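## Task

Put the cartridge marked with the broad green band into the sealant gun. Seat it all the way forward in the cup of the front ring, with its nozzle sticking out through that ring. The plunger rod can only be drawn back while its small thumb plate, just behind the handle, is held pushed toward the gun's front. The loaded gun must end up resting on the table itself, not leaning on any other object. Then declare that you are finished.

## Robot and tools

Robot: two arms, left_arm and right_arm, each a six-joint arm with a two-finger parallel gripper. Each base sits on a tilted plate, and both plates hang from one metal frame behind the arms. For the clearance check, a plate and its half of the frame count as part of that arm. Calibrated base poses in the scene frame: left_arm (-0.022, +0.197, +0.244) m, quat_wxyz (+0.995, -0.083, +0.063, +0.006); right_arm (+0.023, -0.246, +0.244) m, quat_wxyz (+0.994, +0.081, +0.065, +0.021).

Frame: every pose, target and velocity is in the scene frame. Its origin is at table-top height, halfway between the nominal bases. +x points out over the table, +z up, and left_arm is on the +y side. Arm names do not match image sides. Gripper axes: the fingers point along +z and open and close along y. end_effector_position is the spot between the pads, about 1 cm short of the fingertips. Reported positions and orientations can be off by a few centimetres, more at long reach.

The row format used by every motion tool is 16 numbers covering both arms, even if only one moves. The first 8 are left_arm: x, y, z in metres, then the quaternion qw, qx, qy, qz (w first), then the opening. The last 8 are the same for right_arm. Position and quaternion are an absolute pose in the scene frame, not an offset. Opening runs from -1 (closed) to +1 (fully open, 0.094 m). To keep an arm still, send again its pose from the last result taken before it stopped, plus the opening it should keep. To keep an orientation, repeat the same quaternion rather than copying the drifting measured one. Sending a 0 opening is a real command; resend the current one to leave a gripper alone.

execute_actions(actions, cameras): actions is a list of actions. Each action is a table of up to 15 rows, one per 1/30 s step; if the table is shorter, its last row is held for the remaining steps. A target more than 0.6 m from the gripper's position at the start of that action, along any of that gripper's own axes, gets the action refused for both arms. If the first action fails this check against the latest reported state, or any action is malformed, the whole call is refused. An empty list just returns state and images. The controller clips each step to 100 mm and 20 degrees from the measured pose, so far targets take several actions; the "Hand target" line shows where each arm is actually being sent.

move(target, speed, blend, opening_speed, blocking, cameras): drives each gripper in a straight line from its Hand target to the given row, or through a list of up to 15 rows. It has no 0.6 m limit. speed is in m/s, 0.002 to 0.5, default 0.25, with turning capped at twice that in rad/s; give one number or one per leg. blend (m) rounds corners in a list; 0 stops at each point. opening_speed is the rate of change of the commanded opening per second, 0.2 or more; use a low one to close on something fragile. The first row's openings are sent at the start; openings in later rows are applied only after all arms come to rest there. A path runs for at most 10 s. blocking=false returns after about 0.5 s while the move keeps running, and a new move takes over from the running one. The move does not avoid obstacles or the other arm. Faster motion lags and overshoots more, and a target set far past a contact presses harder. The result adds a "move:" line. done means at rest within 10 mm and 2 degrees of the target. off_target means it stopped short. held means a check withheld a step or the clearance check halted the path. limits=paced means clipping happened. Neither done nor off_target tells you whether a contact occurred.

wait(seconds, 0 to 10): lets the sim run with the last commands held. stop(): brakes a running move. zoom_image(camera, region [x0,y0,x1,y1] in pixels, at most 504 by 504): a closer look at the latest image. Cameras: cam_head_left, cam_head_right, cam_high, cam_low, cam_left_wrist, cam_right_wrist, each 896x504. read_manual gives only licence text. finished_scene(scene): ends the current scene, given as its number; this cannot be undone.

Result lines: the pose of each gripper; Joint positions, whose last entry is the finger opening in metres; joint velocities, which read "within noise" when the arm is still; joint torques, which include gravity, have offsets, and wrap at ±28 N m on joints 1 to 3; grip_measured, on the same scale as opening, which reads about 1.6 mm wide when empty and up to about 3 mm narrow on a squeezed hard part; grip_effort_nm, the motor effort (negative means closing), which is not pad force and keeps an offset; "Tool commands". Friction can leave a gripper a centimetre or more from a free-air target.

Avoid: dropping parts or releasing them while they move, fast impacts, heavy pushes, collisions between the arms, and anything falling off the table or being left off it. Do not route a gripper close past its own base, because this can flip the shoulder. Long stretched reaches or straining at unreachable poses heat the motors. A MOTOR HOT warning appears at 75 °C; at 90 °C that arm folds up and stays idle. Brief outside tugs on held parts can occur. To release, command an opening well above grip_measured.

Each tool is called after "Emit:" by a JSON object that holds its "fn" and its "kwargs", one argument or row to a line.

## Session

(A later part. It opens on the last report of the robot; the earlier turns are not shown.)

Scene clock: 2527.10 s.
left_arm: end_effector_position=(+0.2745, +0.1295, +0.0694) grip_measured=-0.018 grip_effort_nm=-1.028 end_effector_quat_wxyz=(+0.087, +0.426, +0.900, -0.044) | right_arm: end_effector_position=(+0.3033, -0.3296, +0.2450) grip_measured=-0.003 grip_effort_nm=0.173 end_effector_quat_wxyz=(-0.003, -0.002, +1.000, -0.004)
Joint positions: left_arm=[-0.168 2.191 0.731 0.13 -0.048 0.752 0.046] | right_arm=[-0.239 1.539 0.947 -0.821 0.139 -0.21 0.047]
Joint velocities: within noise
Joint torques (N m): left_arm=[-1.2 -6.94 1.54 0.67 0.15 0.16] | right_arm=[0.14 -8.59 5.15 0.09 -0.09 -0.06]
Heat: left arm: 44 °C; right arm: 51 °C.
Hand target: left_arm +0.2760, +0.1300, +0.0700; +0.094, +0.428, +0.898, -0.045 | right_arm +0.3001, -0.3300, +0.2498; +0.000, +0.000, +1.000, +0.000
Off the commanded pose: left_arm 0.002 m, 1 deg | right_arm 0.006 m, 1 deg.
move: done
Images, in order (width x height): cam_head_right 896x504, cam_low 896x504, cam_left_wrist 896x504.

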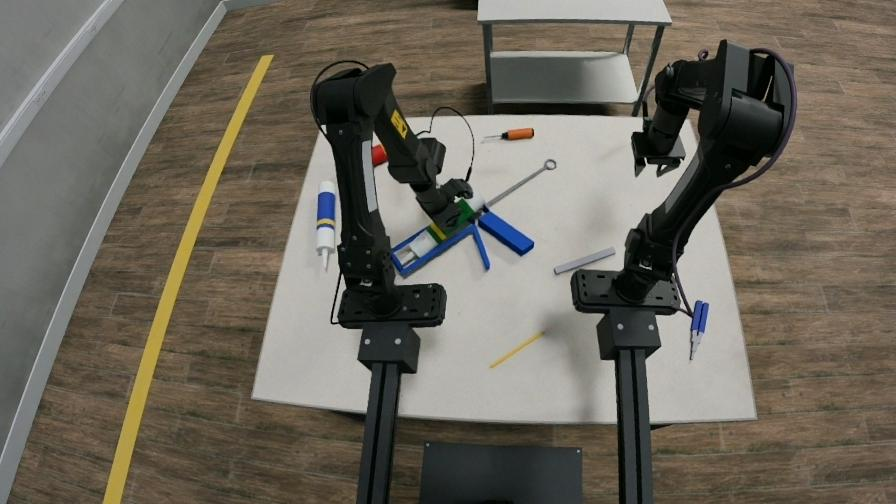

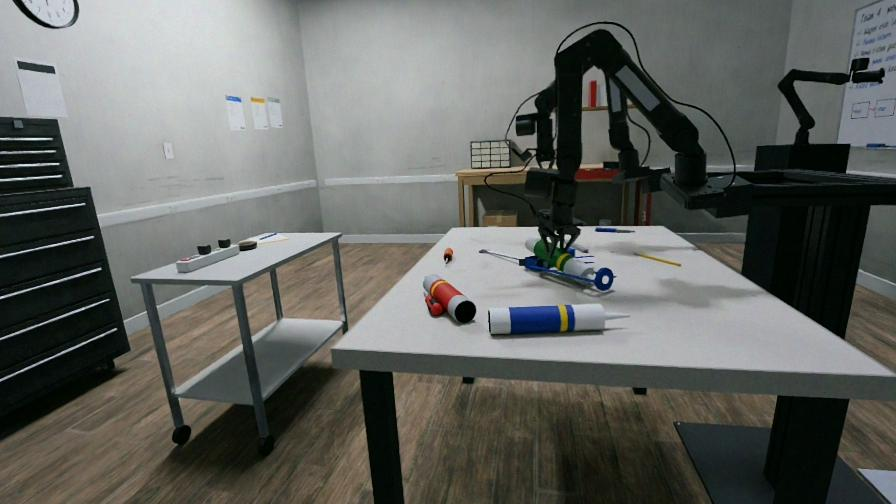

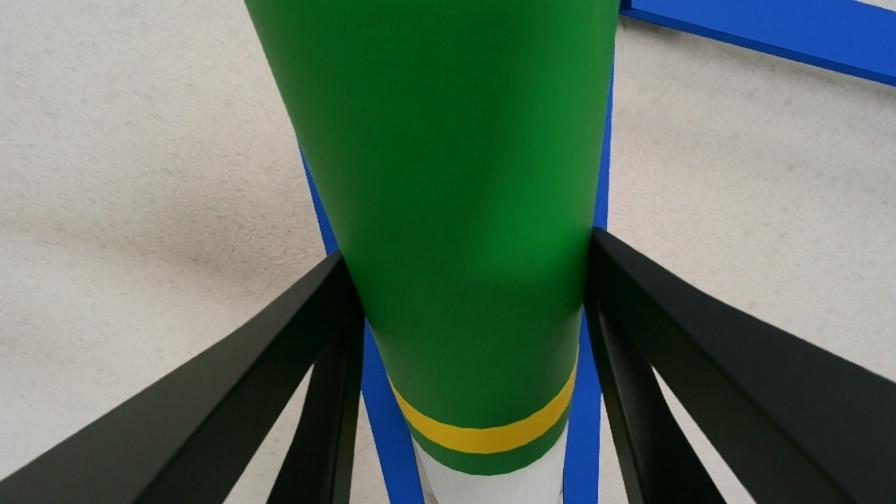

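Emit:
{"fn": "move", "kwargs": {
  "target": [
    [0.276,0.130,0.077,0.0943,0.4281,0.8976,-0.0450,-0.35,0.30,-0.33,0.25,0,0,1,0,0.0]
  ],
  "speed": 0.05,
  "cameras": ["cam_low"]
}}

Emit:
{"fn": "zoom_image", "kwargs": {
  "camera": "cam_low",
  "region": [570, 255, 630, 300]
}}

Scene clock: 2542.63 s.
left_arm: end_effector_position=(+0.2739, +0.1296, +0.0693) grip_measured=-0.018 grip_effort_nm=-1.028 end_effector_quat_wxyz=(+0.087, +0.426, +0.900, -0.044) | right_arm: end_effector_position=(+0.3033, -0.3296, +0.2450) grip_measured=-0.003 grip_effort_nm=0.173 end_effector_quat_wxyz=(-0.003, -0.002, +1.000, -0.004)
Joint positions: left_arm=[-0.168 2.191 0.729 0.13 -0.048 0.752 0.046] | right_arm=[-0.239 1.539 0.947 -0.821 0.139 -0.21 0.047]
Joint velocities: within noise
Joint torques (N m): left_arm=[-1.5 -9.29 1.24 0.43 0.13 0.11] | right_arm=[0.09 -8.66 5.15 0.07 -0.1 -0.05]
Heat: left arm: 43 °C; right arm: 51 °C.
Hand target: left_arm +0.2759, +0.1299, +0.0766; +0.094, +0.428, +0.898, -0.045 | right_arm +0.3001, -0.3300, +0.2498; +0.000, +0.000, +1.000, +0.000
Off the commanded pose: left_arm 0.008 m, 1 deg | right_arm 0.006 m, 1 deg.
move: done
Images, in order (width x height): cam_low 896x504.

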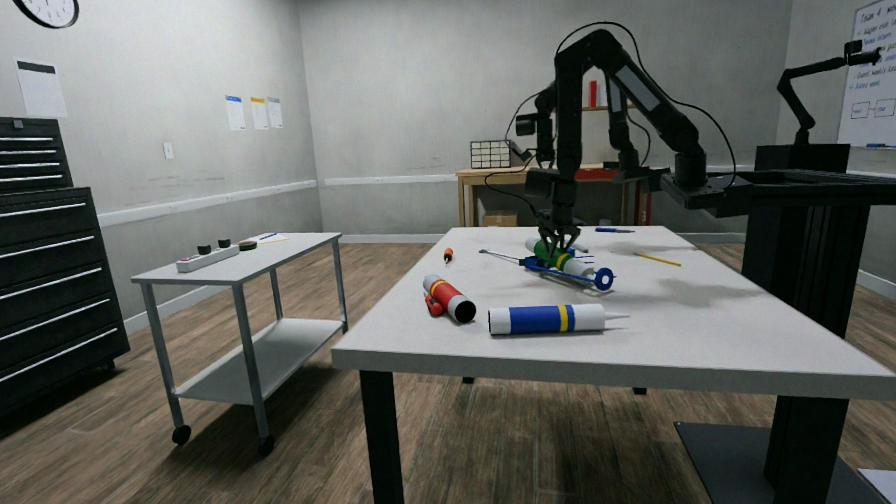

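Scaled by 8.400 from the camera's 896x504 image, which has a finer 1280x720 frame.

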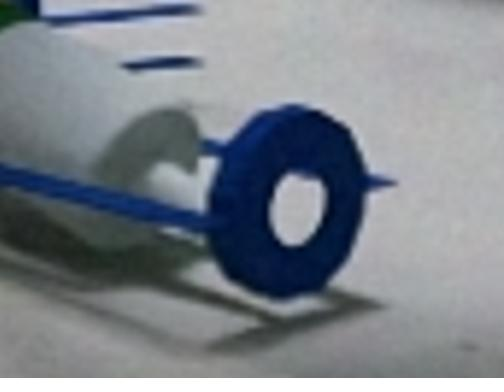

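Emit:
{"fn": "move", "kwargs": {
  "target": [
    [0.276,0.130,0.088,0.0943,0.4281,0.8976,-0.0450,-0.35,0.30,-0.33,0.25,0,0,1,0,0.0]
  ],
  "speed": 0.05,
  "cameras": ["cam_low"]
}}

Emit:
{"fn": "zoom_image", "kwargs": {
  "camera": "cam_low",
  "region": [570, 255, 630, 300]
}}

Scene clock: 2546.13 s.
left_arm: end_effector_position=(+0.2725, +0.1303, +0.0744) grip_measured=-0.018 grip_effort_nm=-1.033 end_effector_quat_wxyz=(+0.087, +0.426, +0.899, -0.045) | right_arm: end_effector_position=(+0.3033, -0.3296, +0.2450) grip_measured=-0.003 grip_effort_nm=0.173 end_effector_quat_wxyz=(-0.003, -0.002, +1.000, -0.004)
Joint positions: left_arm=[-0.168 2.166 0.719 0.116 -0.045 0.752 0.046] | right_arm=[-0.239 1.539 0.947 -0.821 0.139 -0.21 0.047]
Joint velocities: within noise
Joint torques (N m): left_arm=[-2.04 -10.89 1.62 0.2 0.08 0.05] | right_arm=[0.09 -8.64 5.18 0.09 -0.1 -0.04]
Heat: left arm: 43 °C; right arm: 51 °C.
Hand target: left_arm +0.2759, +0.1299, +0.0871; +0.095, +0.428, +0.898, -0.045 | right_arm +0.3001, -0.3300, +0.2498; +0.000, +0.000, +1.000, +0.000
Off the commanded pose: left_arm 0.014 m, 1 deg | right_arm 0.006 m, 1 deg.
move: off_target (left_arm)
Images, in order (width x height): cam_low 896x504.

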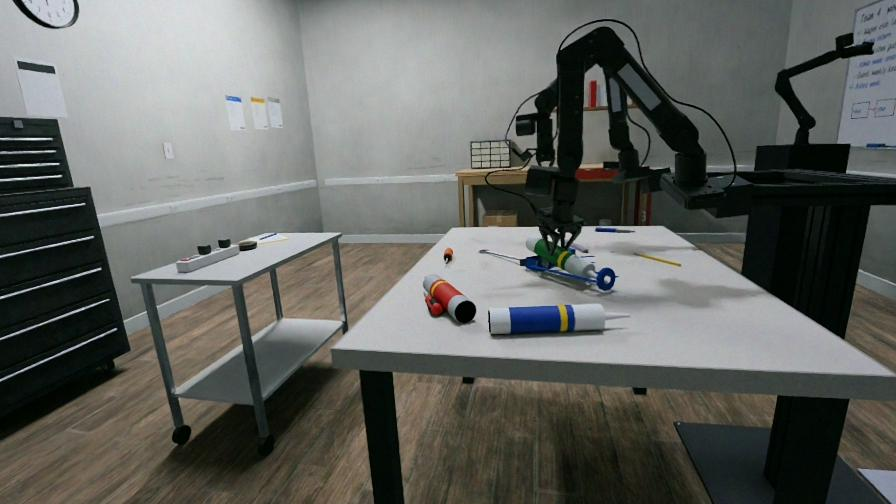

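Scaled by 8.400 from the camera's 896x504 image, which has a finer 1280x720 frame.

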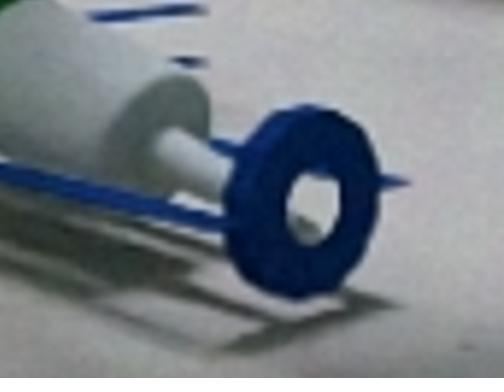

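Emit:
{"fn": "move", "kwargs": {
  "target": [
    [0.277,0.129,0.088,0.0707,0.4331,0.8979,-0.0341,-0.35,0.30,-0.33,0.25,0,0,1,0,0.0]
  ],
  "speed": 0.05,
  "cameras": ["cam_low","cam_left_wrist","cam_head_right"]
}}

Emit:
{"fn": "zoom_image", "kwargs": {
  "camera": "cam_low",
  "region": [570, 255, 630, 300]
}}

Emit:
{"fn": "zoom_image", "kwargs": {
  "camera": "cam_head_right",
  "region": [385, 220, 455, 280]
}}

Scene clock: 2552.40 s.
left_arm: end_effector_position=(+0.2623, +0.1341, +0.0741) grip_measured=-0.018 grip_effort_nm=-1.023 end_effector_quat_wxyz=(+0.052, +0.433, +0.899, -0.039) | right_arm: end_effector_position=(+0.3033, -0.3296, +0.2450) grip_measured=-0.003 grip_effort_nm=0.173 end_effector_quat_wxyz=(-0.003, -0.002, +1.000, -0.004)
Joint positions: left_arm=[-0.181 2.166 0.741 0.029 -0.079 0.748 0.046] | right_arm=[-0.239 1.539 0.947 -0.821 0.139 -0.21 0.047]
Joint velocities: within noise
Joint torques (N m): left_arm=[-3.41 -9.88 3.88 0.21 0.05 -0.14] | right_arm=[0.16 -8.66 5.18 0.05 -0.07 -0.04]
Heat: left arm: 45 °C; right arm: 51 °C.
Hand target: left_arm +0.2768, +0.1288, +0.0876; +0.071, +0.433, +0.898, -0.034 | right_arm +0.3001, -0.3300, +0.2498; +0.000, +0.000, +1.000, +0.000
Off the commanded pose: left_arm 0.021 m, 2 deg | right_arm 0.006 m, 1 deg.
move: off_target (left_arm)
Images, in order (width x height): cam_head_right 896x504, cam_low 896x504, cam_left_wrist 896x504.

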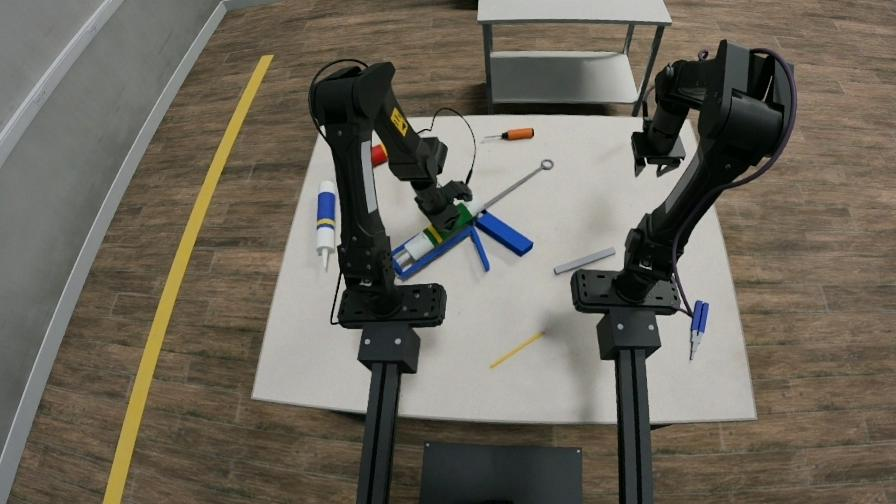

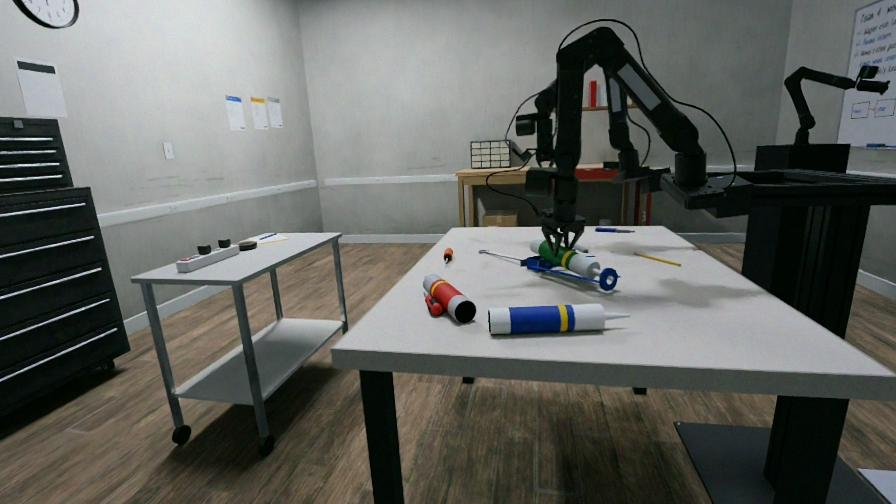

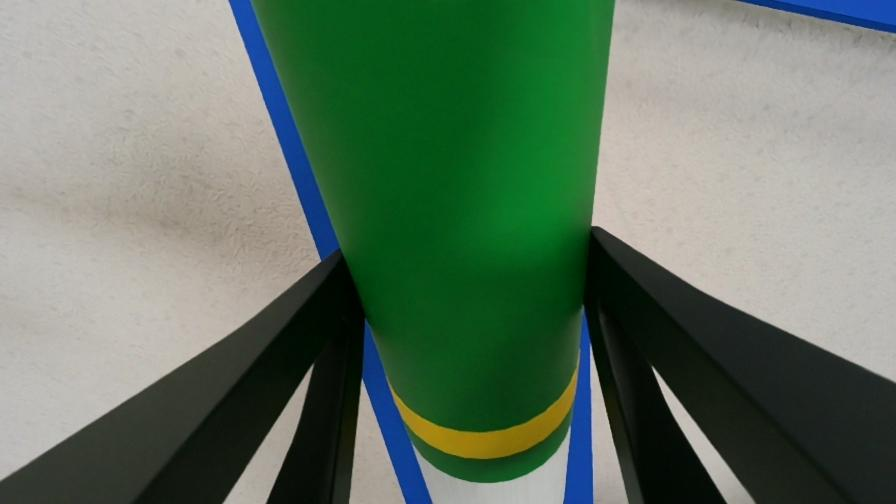

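Scaled by 8.400 from the camera's 896x504 image, which has a finer 1280x720 frame.

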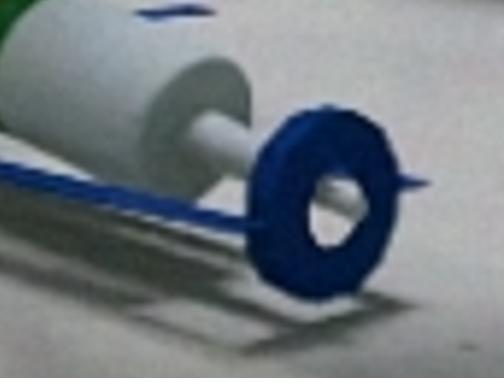

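Scaled by 7.200 from the camera's 896x504 image, which has a finer 1280x720 frame.

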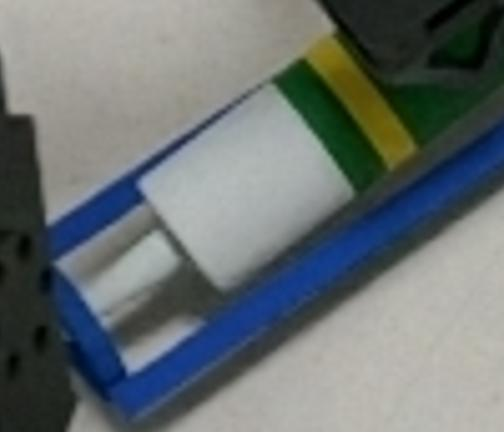

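Emit:
{"fn": "execute_actions", "kwargs": {
  "actions": []
}}

Emit:
{"fn": "zoom_image", "kwargs": {
  "camera": "cam_low",
  "region": [520, 220, 640, 310]
}}

Emit:
{"fn": "zoom_image", "kwargs": {
  "camera": "cam_head_right",
  "region": [370, 180, 510, 290]
}}

Scene clock: 2564.37 s.
left_arm: end_effector_position=(+0.2622, +0.1342, +0.0741) grip_measured=-0.018 grip_effort_nm=-1.023 end_effector_quat_wxyz=(+0.052, +0.433, +0.899, -0.039) | right_arm: end_effector_position=(+0.3033, -0.3296, +0.2450) grip_measured=-0.003 grip_effort_nm=0.168 end_effector_quat_wxyz=(-0.003, -0.002, +1.000, -0.004)
Joint positions: left_arm=[-0.181 2.166 0.741 0.028 -0.079 0.748 0.046] | right_arm=[-0.239 1.539 0.947 -0.821 0.139 -0.21 0.047]
Joint velocities: within noise
Joint torques (N m): left_arm=[-3.36 -10.13 3.82 0.22 0 -0.11] | right_arm=[0.06 -8.62 5.18 0.08 -0.1 -0.05]
Heat: left arm: 47 °C; right arm: 51 °C.
Hand target: left_arm +0.2768, +0.1289, +0.0876; +0.071, +0.433, +0.898, -0.034 | right_arm +0.3001, -0.3300, +0.2498; +0.000, +0.000, +1.000, +0.000
Tool commands: left_gripper/opening=-0.35 right_gripper/opening=+0.0
Off the commanded pose: left_arm 0.021 m, 2 deg | right_arm 0.006 m, 1 deg.

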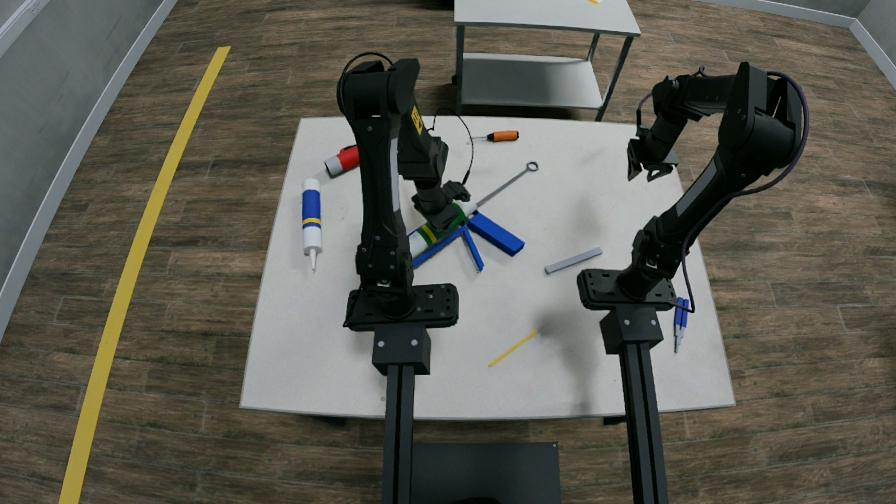

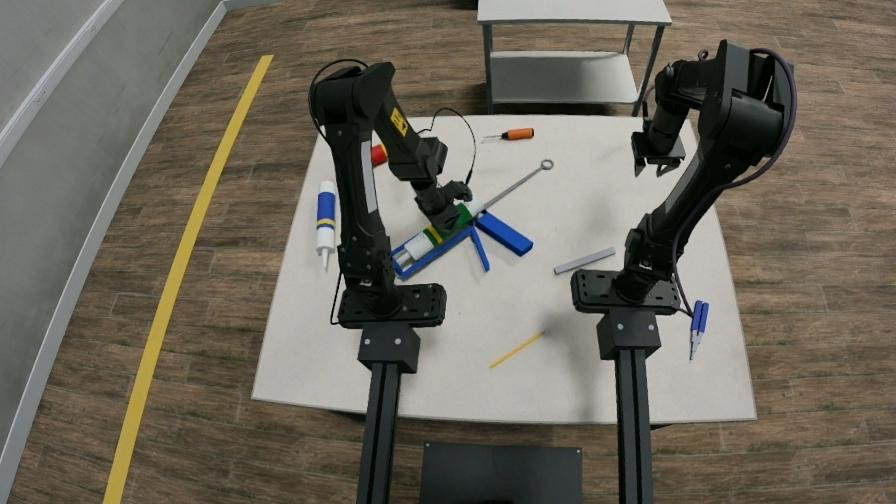

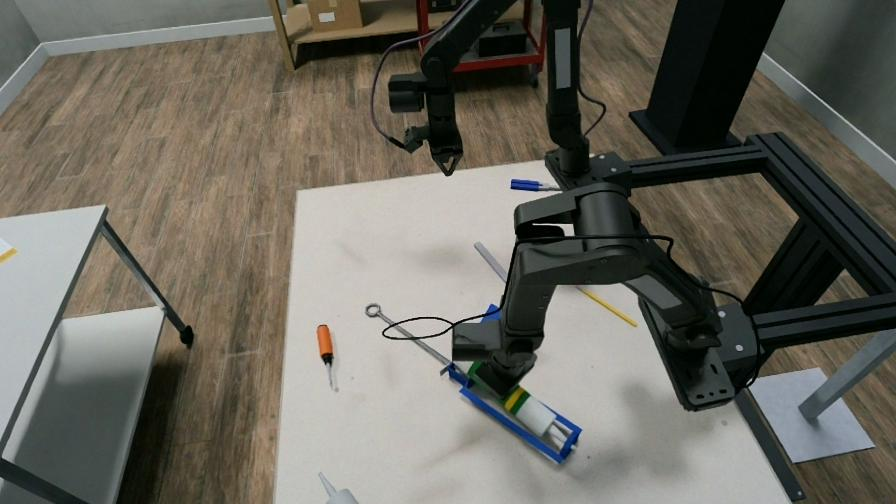

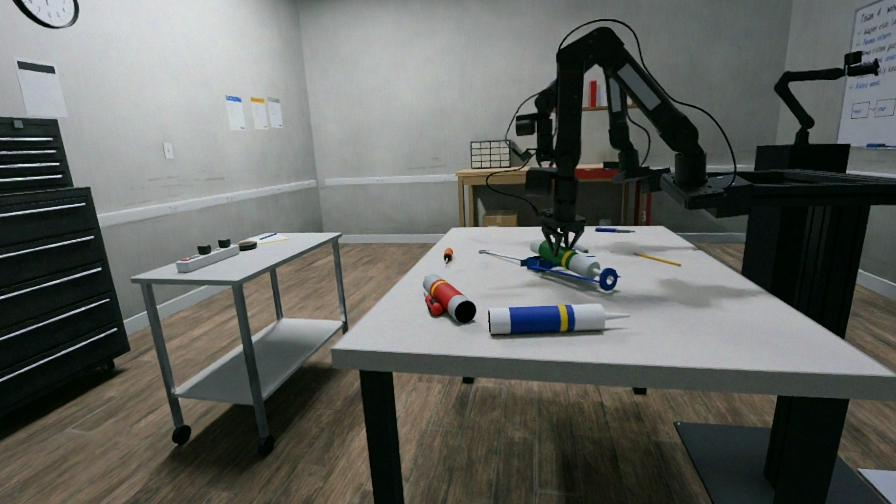

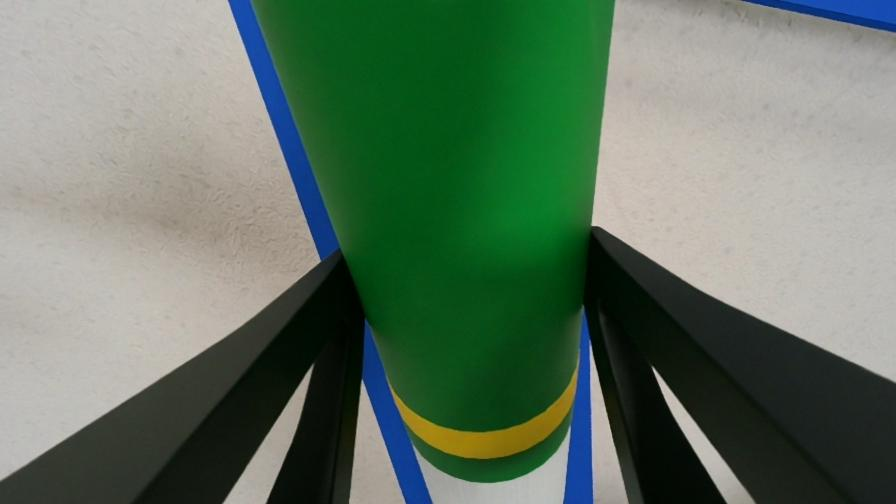

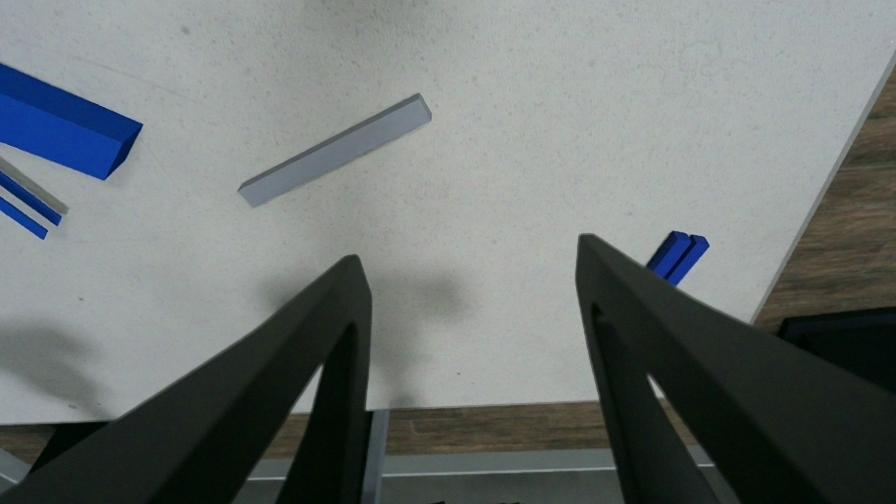

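Scaled by 4.200 from the camera's 896x504 image, which has a finer 1280x720 frame.

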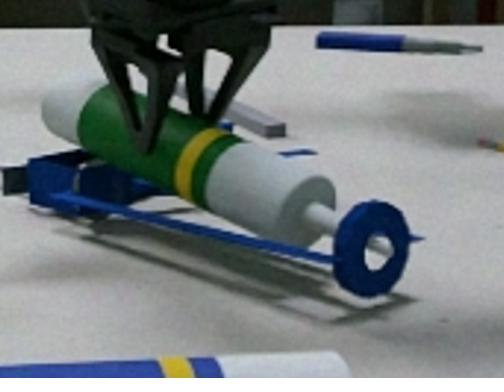

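Scaled by 3.600 from the camera's 896x504 image, which has a finer 1280x720 frame.

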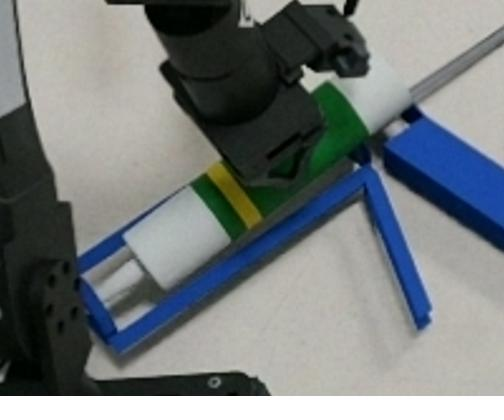

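Emit:
{"fn": "move", "kwargs": {
  "target": [0.2705,0.1368,0.0865,0.0707,0.4331,0.8979,-0.0341,-0.35,0.30,-0.33,0.25,0,0,1,0,0.0],
  "speed": 0.05,
  "cameras": ["cam_low","cam_head_right","cam_left_wrist"]
}}

Emit:
{"fn": "zoom_image", "kwargs": {
  "camera": "cam_low",
  "region": [520, 220, 640, 310]
}}

Emit:
{"fn": "zoom_image", "kwargs": {
  "camera": "cam_head_right",
  "region": [370, 180, 510, 290]
}}

Scene clock: 2568.70 s.
left_arm: end_effector_position=(+0.2566, +0.1349, +0.0731) grip_measured=-0.018 grip_effort_nm=-1.028 end_effector_quat_wxyz=(+0.046, +0.435, +0.898, -0.041) | right_arm: end_effector_position=(+0.3033, -0.3296, +0.2450) grip_measured=-0.003 grip_effort_nm=0.173 end_effector_quat_wxyz=(-0.003, -0.002, +1.000, -0.004)
Joint positions: left_arm=[-0.181 2.166 0.729 0.028 -0.079 0.751 0.046] | right_arm=[-0.239 1.539 0.947 -0.821 0.139 -0.21 0.047]
Joint velocities: within noise
Joint torques (N m): left_arm=[-1.11 -10.73 1.78 0.39 0.02 0.14] | right_arm=[0.13 -8.73 5.11 0.1 -0.11 -0.04]
Heat: left arm: 47 °C; right arm: 51 °C.
Hand target: left_arm +0.2704, +0.1367, +0.0859; +0.071, +0.433, +0.898, -0.034 | right_arm +0.3001, -0.3300, +0.2498; +0.000, +0.000, +1.000, +0.000
Off the commanded pose: left_arm 0.019 m, 3 deg | right_arm 0.006 m, 1 deg.
move: off_target (left_arm)
Images, in order (width x height): cam_head_right 896x504, cam_low 896x504, cam_left_wrist 896x504.

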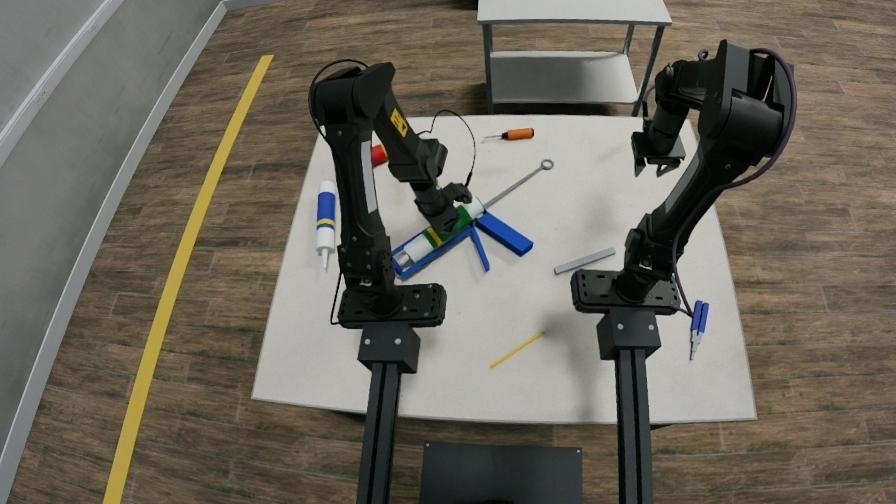

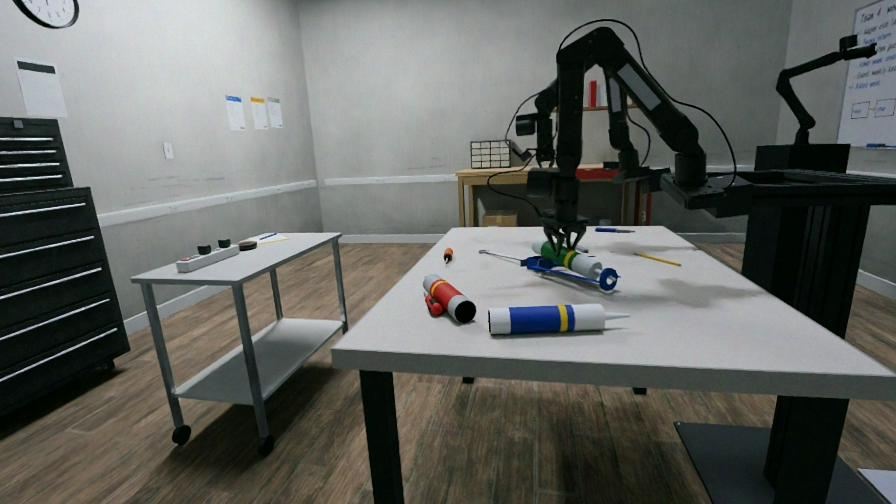

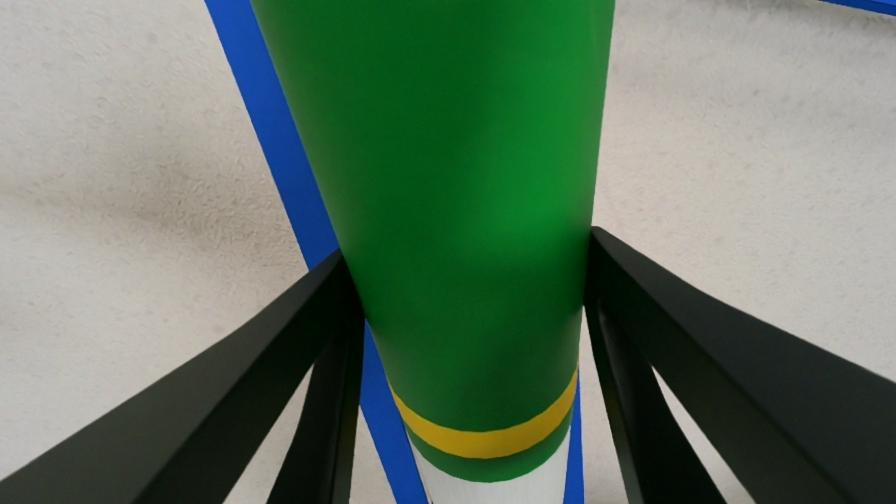

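Scaled by 4.200 from the camera's 896x504 image, which has a finer 1280x720 frame.

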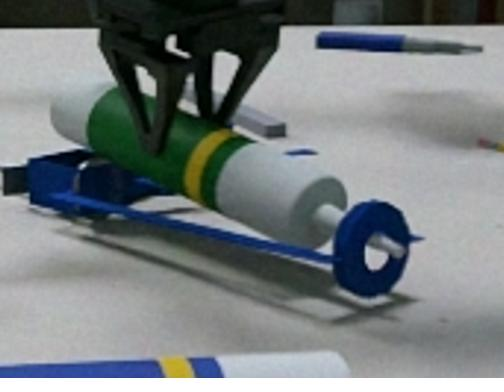

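Scaled by 3.600 from the camera's 896x504 image, which has a finer 1280x720 frame.

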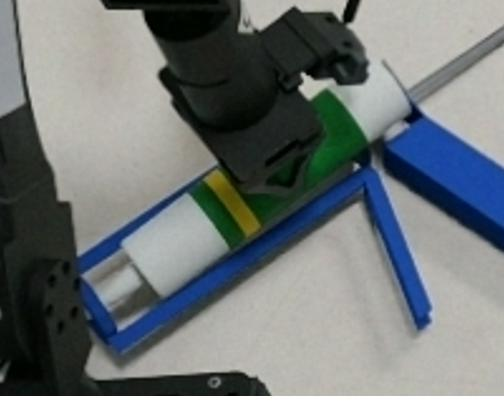

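Emit:
{"fn": "move", "kwargs": {
  "target": [0.2700,0.1470,0.0855,0.0707,0.4331,0.8979,-0.0341,-0.35,0.30,-0.33,0.25,0,0,1,0,0.0],
  "speed": 0.05,
  "cameras": ["cam_low","cam_head_right","cam_left_wrist"]
}}

Emit:
{"fn": "zoom_image", "kwargs": {
  "camera": "cam_low",
  "region": [520, 220, 640, 310]
}}

Emit:
{"fn": "zoom_image", "kwargs": {
  "camera": "cam_head_right",
  "region": [370, 180, 510, 290]
}}

Scene clock: 2574.90 s.
left_arm: end_effector_position=(+0.2555, +0.1462, +0.0722) grip_measured=-0.018 grip_effort_nm=-1.023 end_effector_quat_wxyz=(+0.044, +0.434, +0.899, -0.039) | right_arm: end_effector_position=(+0.3033, -0.3296, +0.2450) grip_measured=-0.003 grip_effort_nm=0.173 end_effector_quat_wxyz=(-0.003, -0.002, +1.000, -0.004)
Joint positions: left_arm=[-0.143 2.159 0.721 0.028 -0.078 0.785 0.046] | right_arm=[-0.239 1.539 0.947 -0.821 0.139 -0.21 0.047]
Joint velocities: within noise
Joint torques (N m): left_arm=[-1.13 -10.54 1.7 0.42 0.14 0.15] | right_arm=[0.12 -8.7 5.08 0.08 -0.11 -0.05]
Heat: left arm: 48 °C; right arm: 51 °C.
Hand target: left_arm +0.2697, +0.1470, +0.0849; +0.070, +0.433, +0.898, -0.034 | right_arm +0.3001, -0.3300, +0.2498; +0.000, +0.000, +1.000, +0.000
Off the commanded pose: left_arm 0.020 m, 3 deg | right_arm 0.006 m, 1 deg.
move: off_target (left_arm)
Images, in order (width x height): cam_head_right 896x504, cam_low 896x504, cam_left_wrist 896x504.

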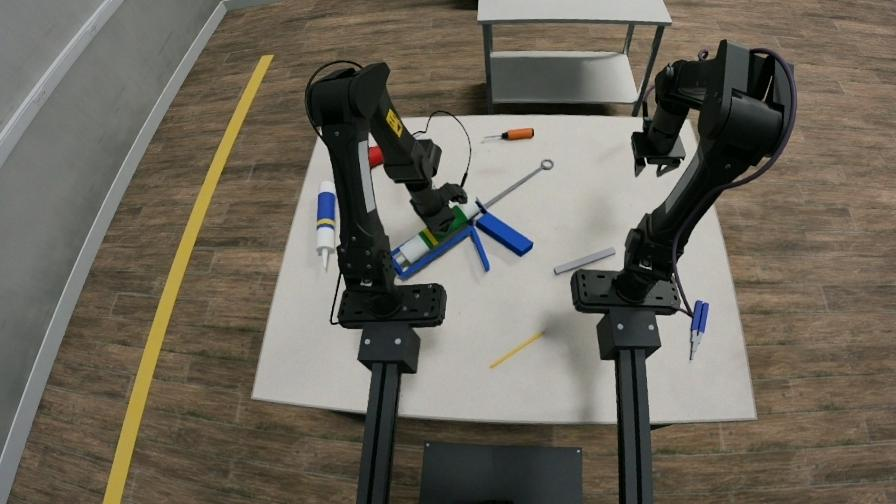

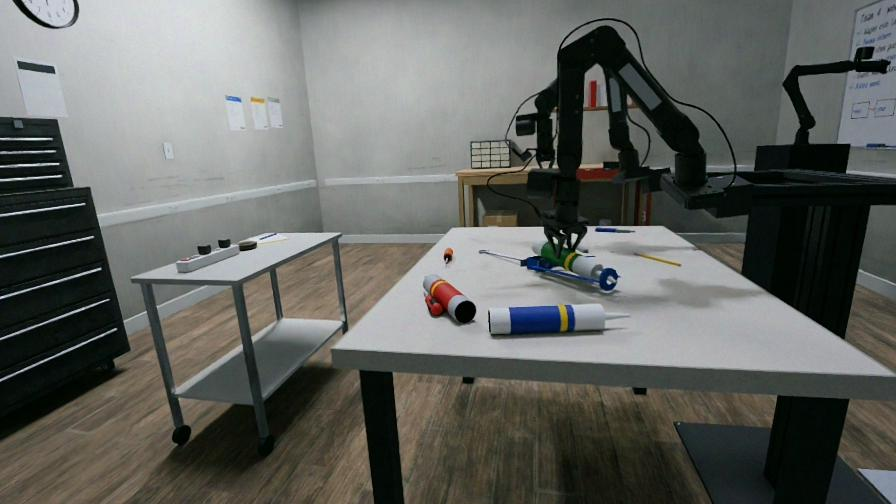

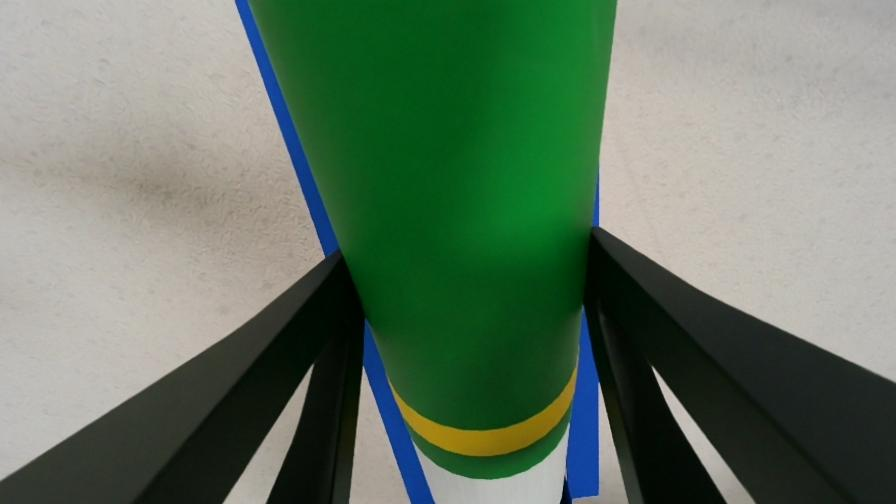

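Scaled by 4.200 from the camera's 896x504 image, which has a finer 1280x720 frame.

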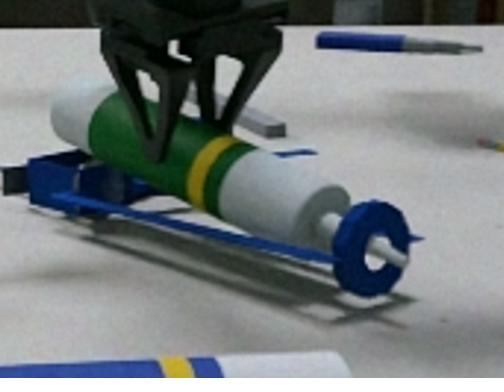

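Scaled by 3.600 from the camera's 896x504 image, which has a finer 1280x720 frame.

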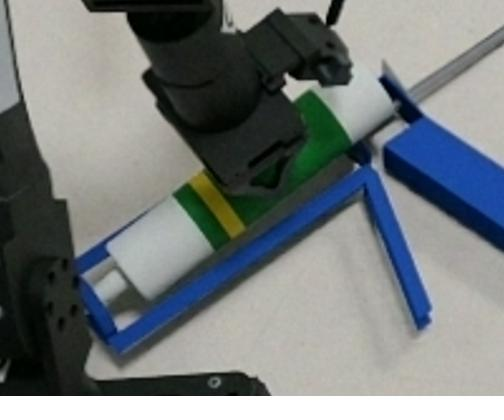

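Emit:
{"fn": "move", "kwargs": {
  "target": [0.2655,0.1525,0.0780,0.0707,0.4331,0.8979,-0.0341,-0.35,0.30,-0.33,0.25,0,0,1,0,0.0],
  "speed": 0.05,
  "cameras": ["cam_low","cam_head_right","cam_left_wrist"]
}}

Emit:
{"fn": "zoom_image", "kwargs": {
  "camera": "cam_low",
  "region": [520, 220, 640, 310]
}}

Emit:
{"fn": "zoom_image", "kwargs": {
  "camera": "cam_head_right",
  "region": [370, 180, 510, 290]
}}

Scene clock: 2586.17 s.
left_arm: end_effector_position=(+0.2533, +0.1514, +0.0702) grip_measured=-0.018 grip_effort_nm=-1.028 end_effector_quat_wxyz=(+0.047, +0.433, +0.899, -0.040) | right_arm: end_effector_position=(+0.3033, -0.3296, +0.2450) grip_measured=-0.003 grip_effort_nm=0.173 end_effector_quat_wxyz=(-0.003, -0.002, +1.000, -0.004)
Joint positions: left_arm=[-0.121 2.159 0.703 0.054 -0.071 0.805 0.046] | right_arm=[-0.239 1.539 0.947 -0.821 0.139 -0.21 0.047]
Joint velocities: within noise
Joint torques (N m): left_arm=[-0.95 -9.1 1.43 0.54 0.09 0.19] | right_arm=[0.14 -8.59 5.11 0.09 -0.09 -0.06]
Heat: left arm: 45 °C; right arm: 51 °C.
Hand target: left_arm +0.2654, +0.1526, +0.0779; +0.070, +0.433, +0.898, -0.034 | right_arm +0.3001, -0.3300, +0.2498; +0.000, +0.000, +1.000, +0.000
Off the commanded pose: left_arm 0.015 m, 3 deg | right_arm 0.006 m, 1 deg.
move: off_target (left_arm)
Images, in order (width x height): cam_head_right 896x504, cam_low 896x504, cam_left_wrist 896x504.

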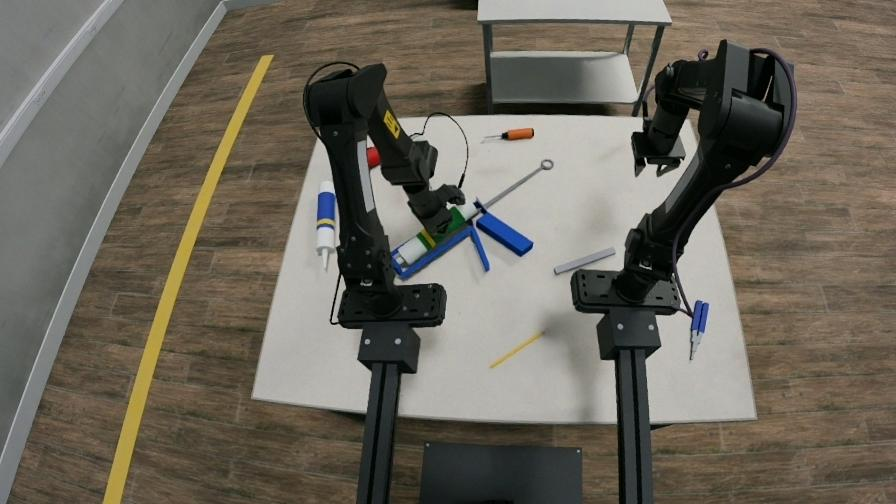

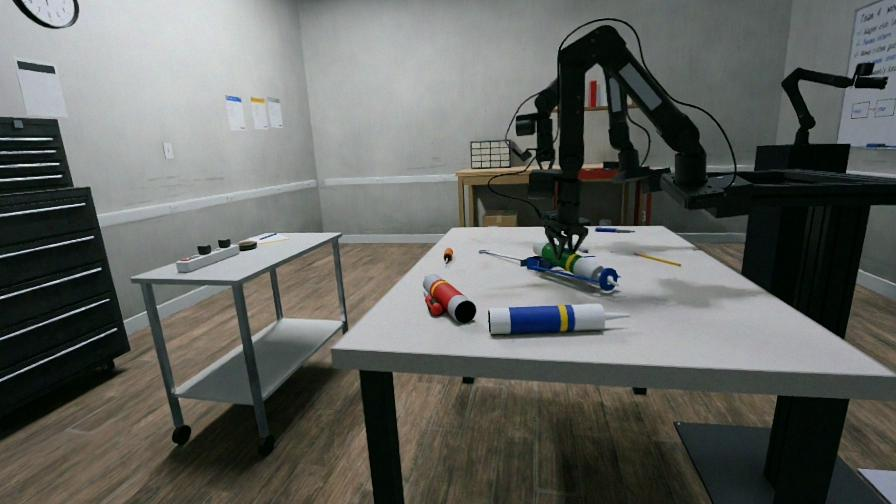

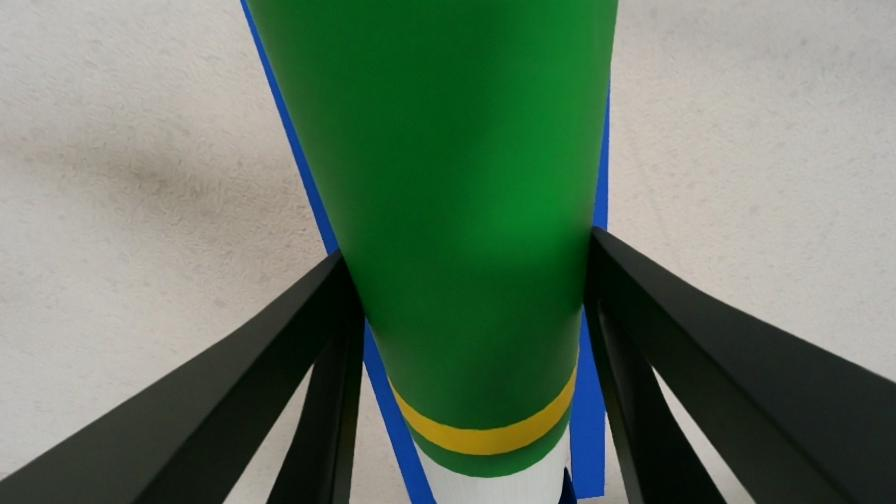

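Scaled by 4.200 from the camera's 896x504 image, which has a finer 1280x720 frame.

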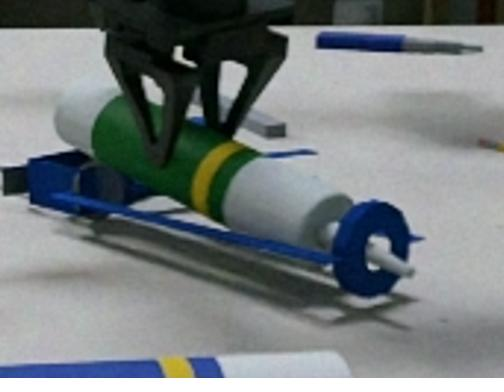

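Scaled by 3.600 from the camera's 896x504 image, which has a finer 1280x720 frame.

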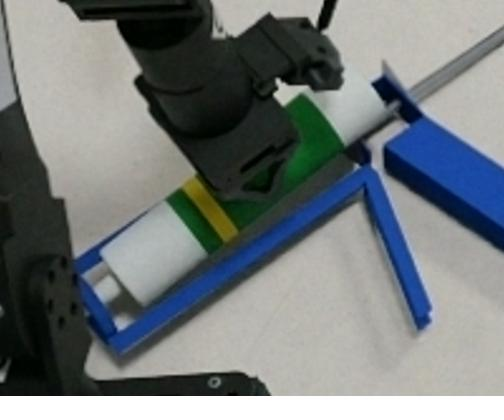

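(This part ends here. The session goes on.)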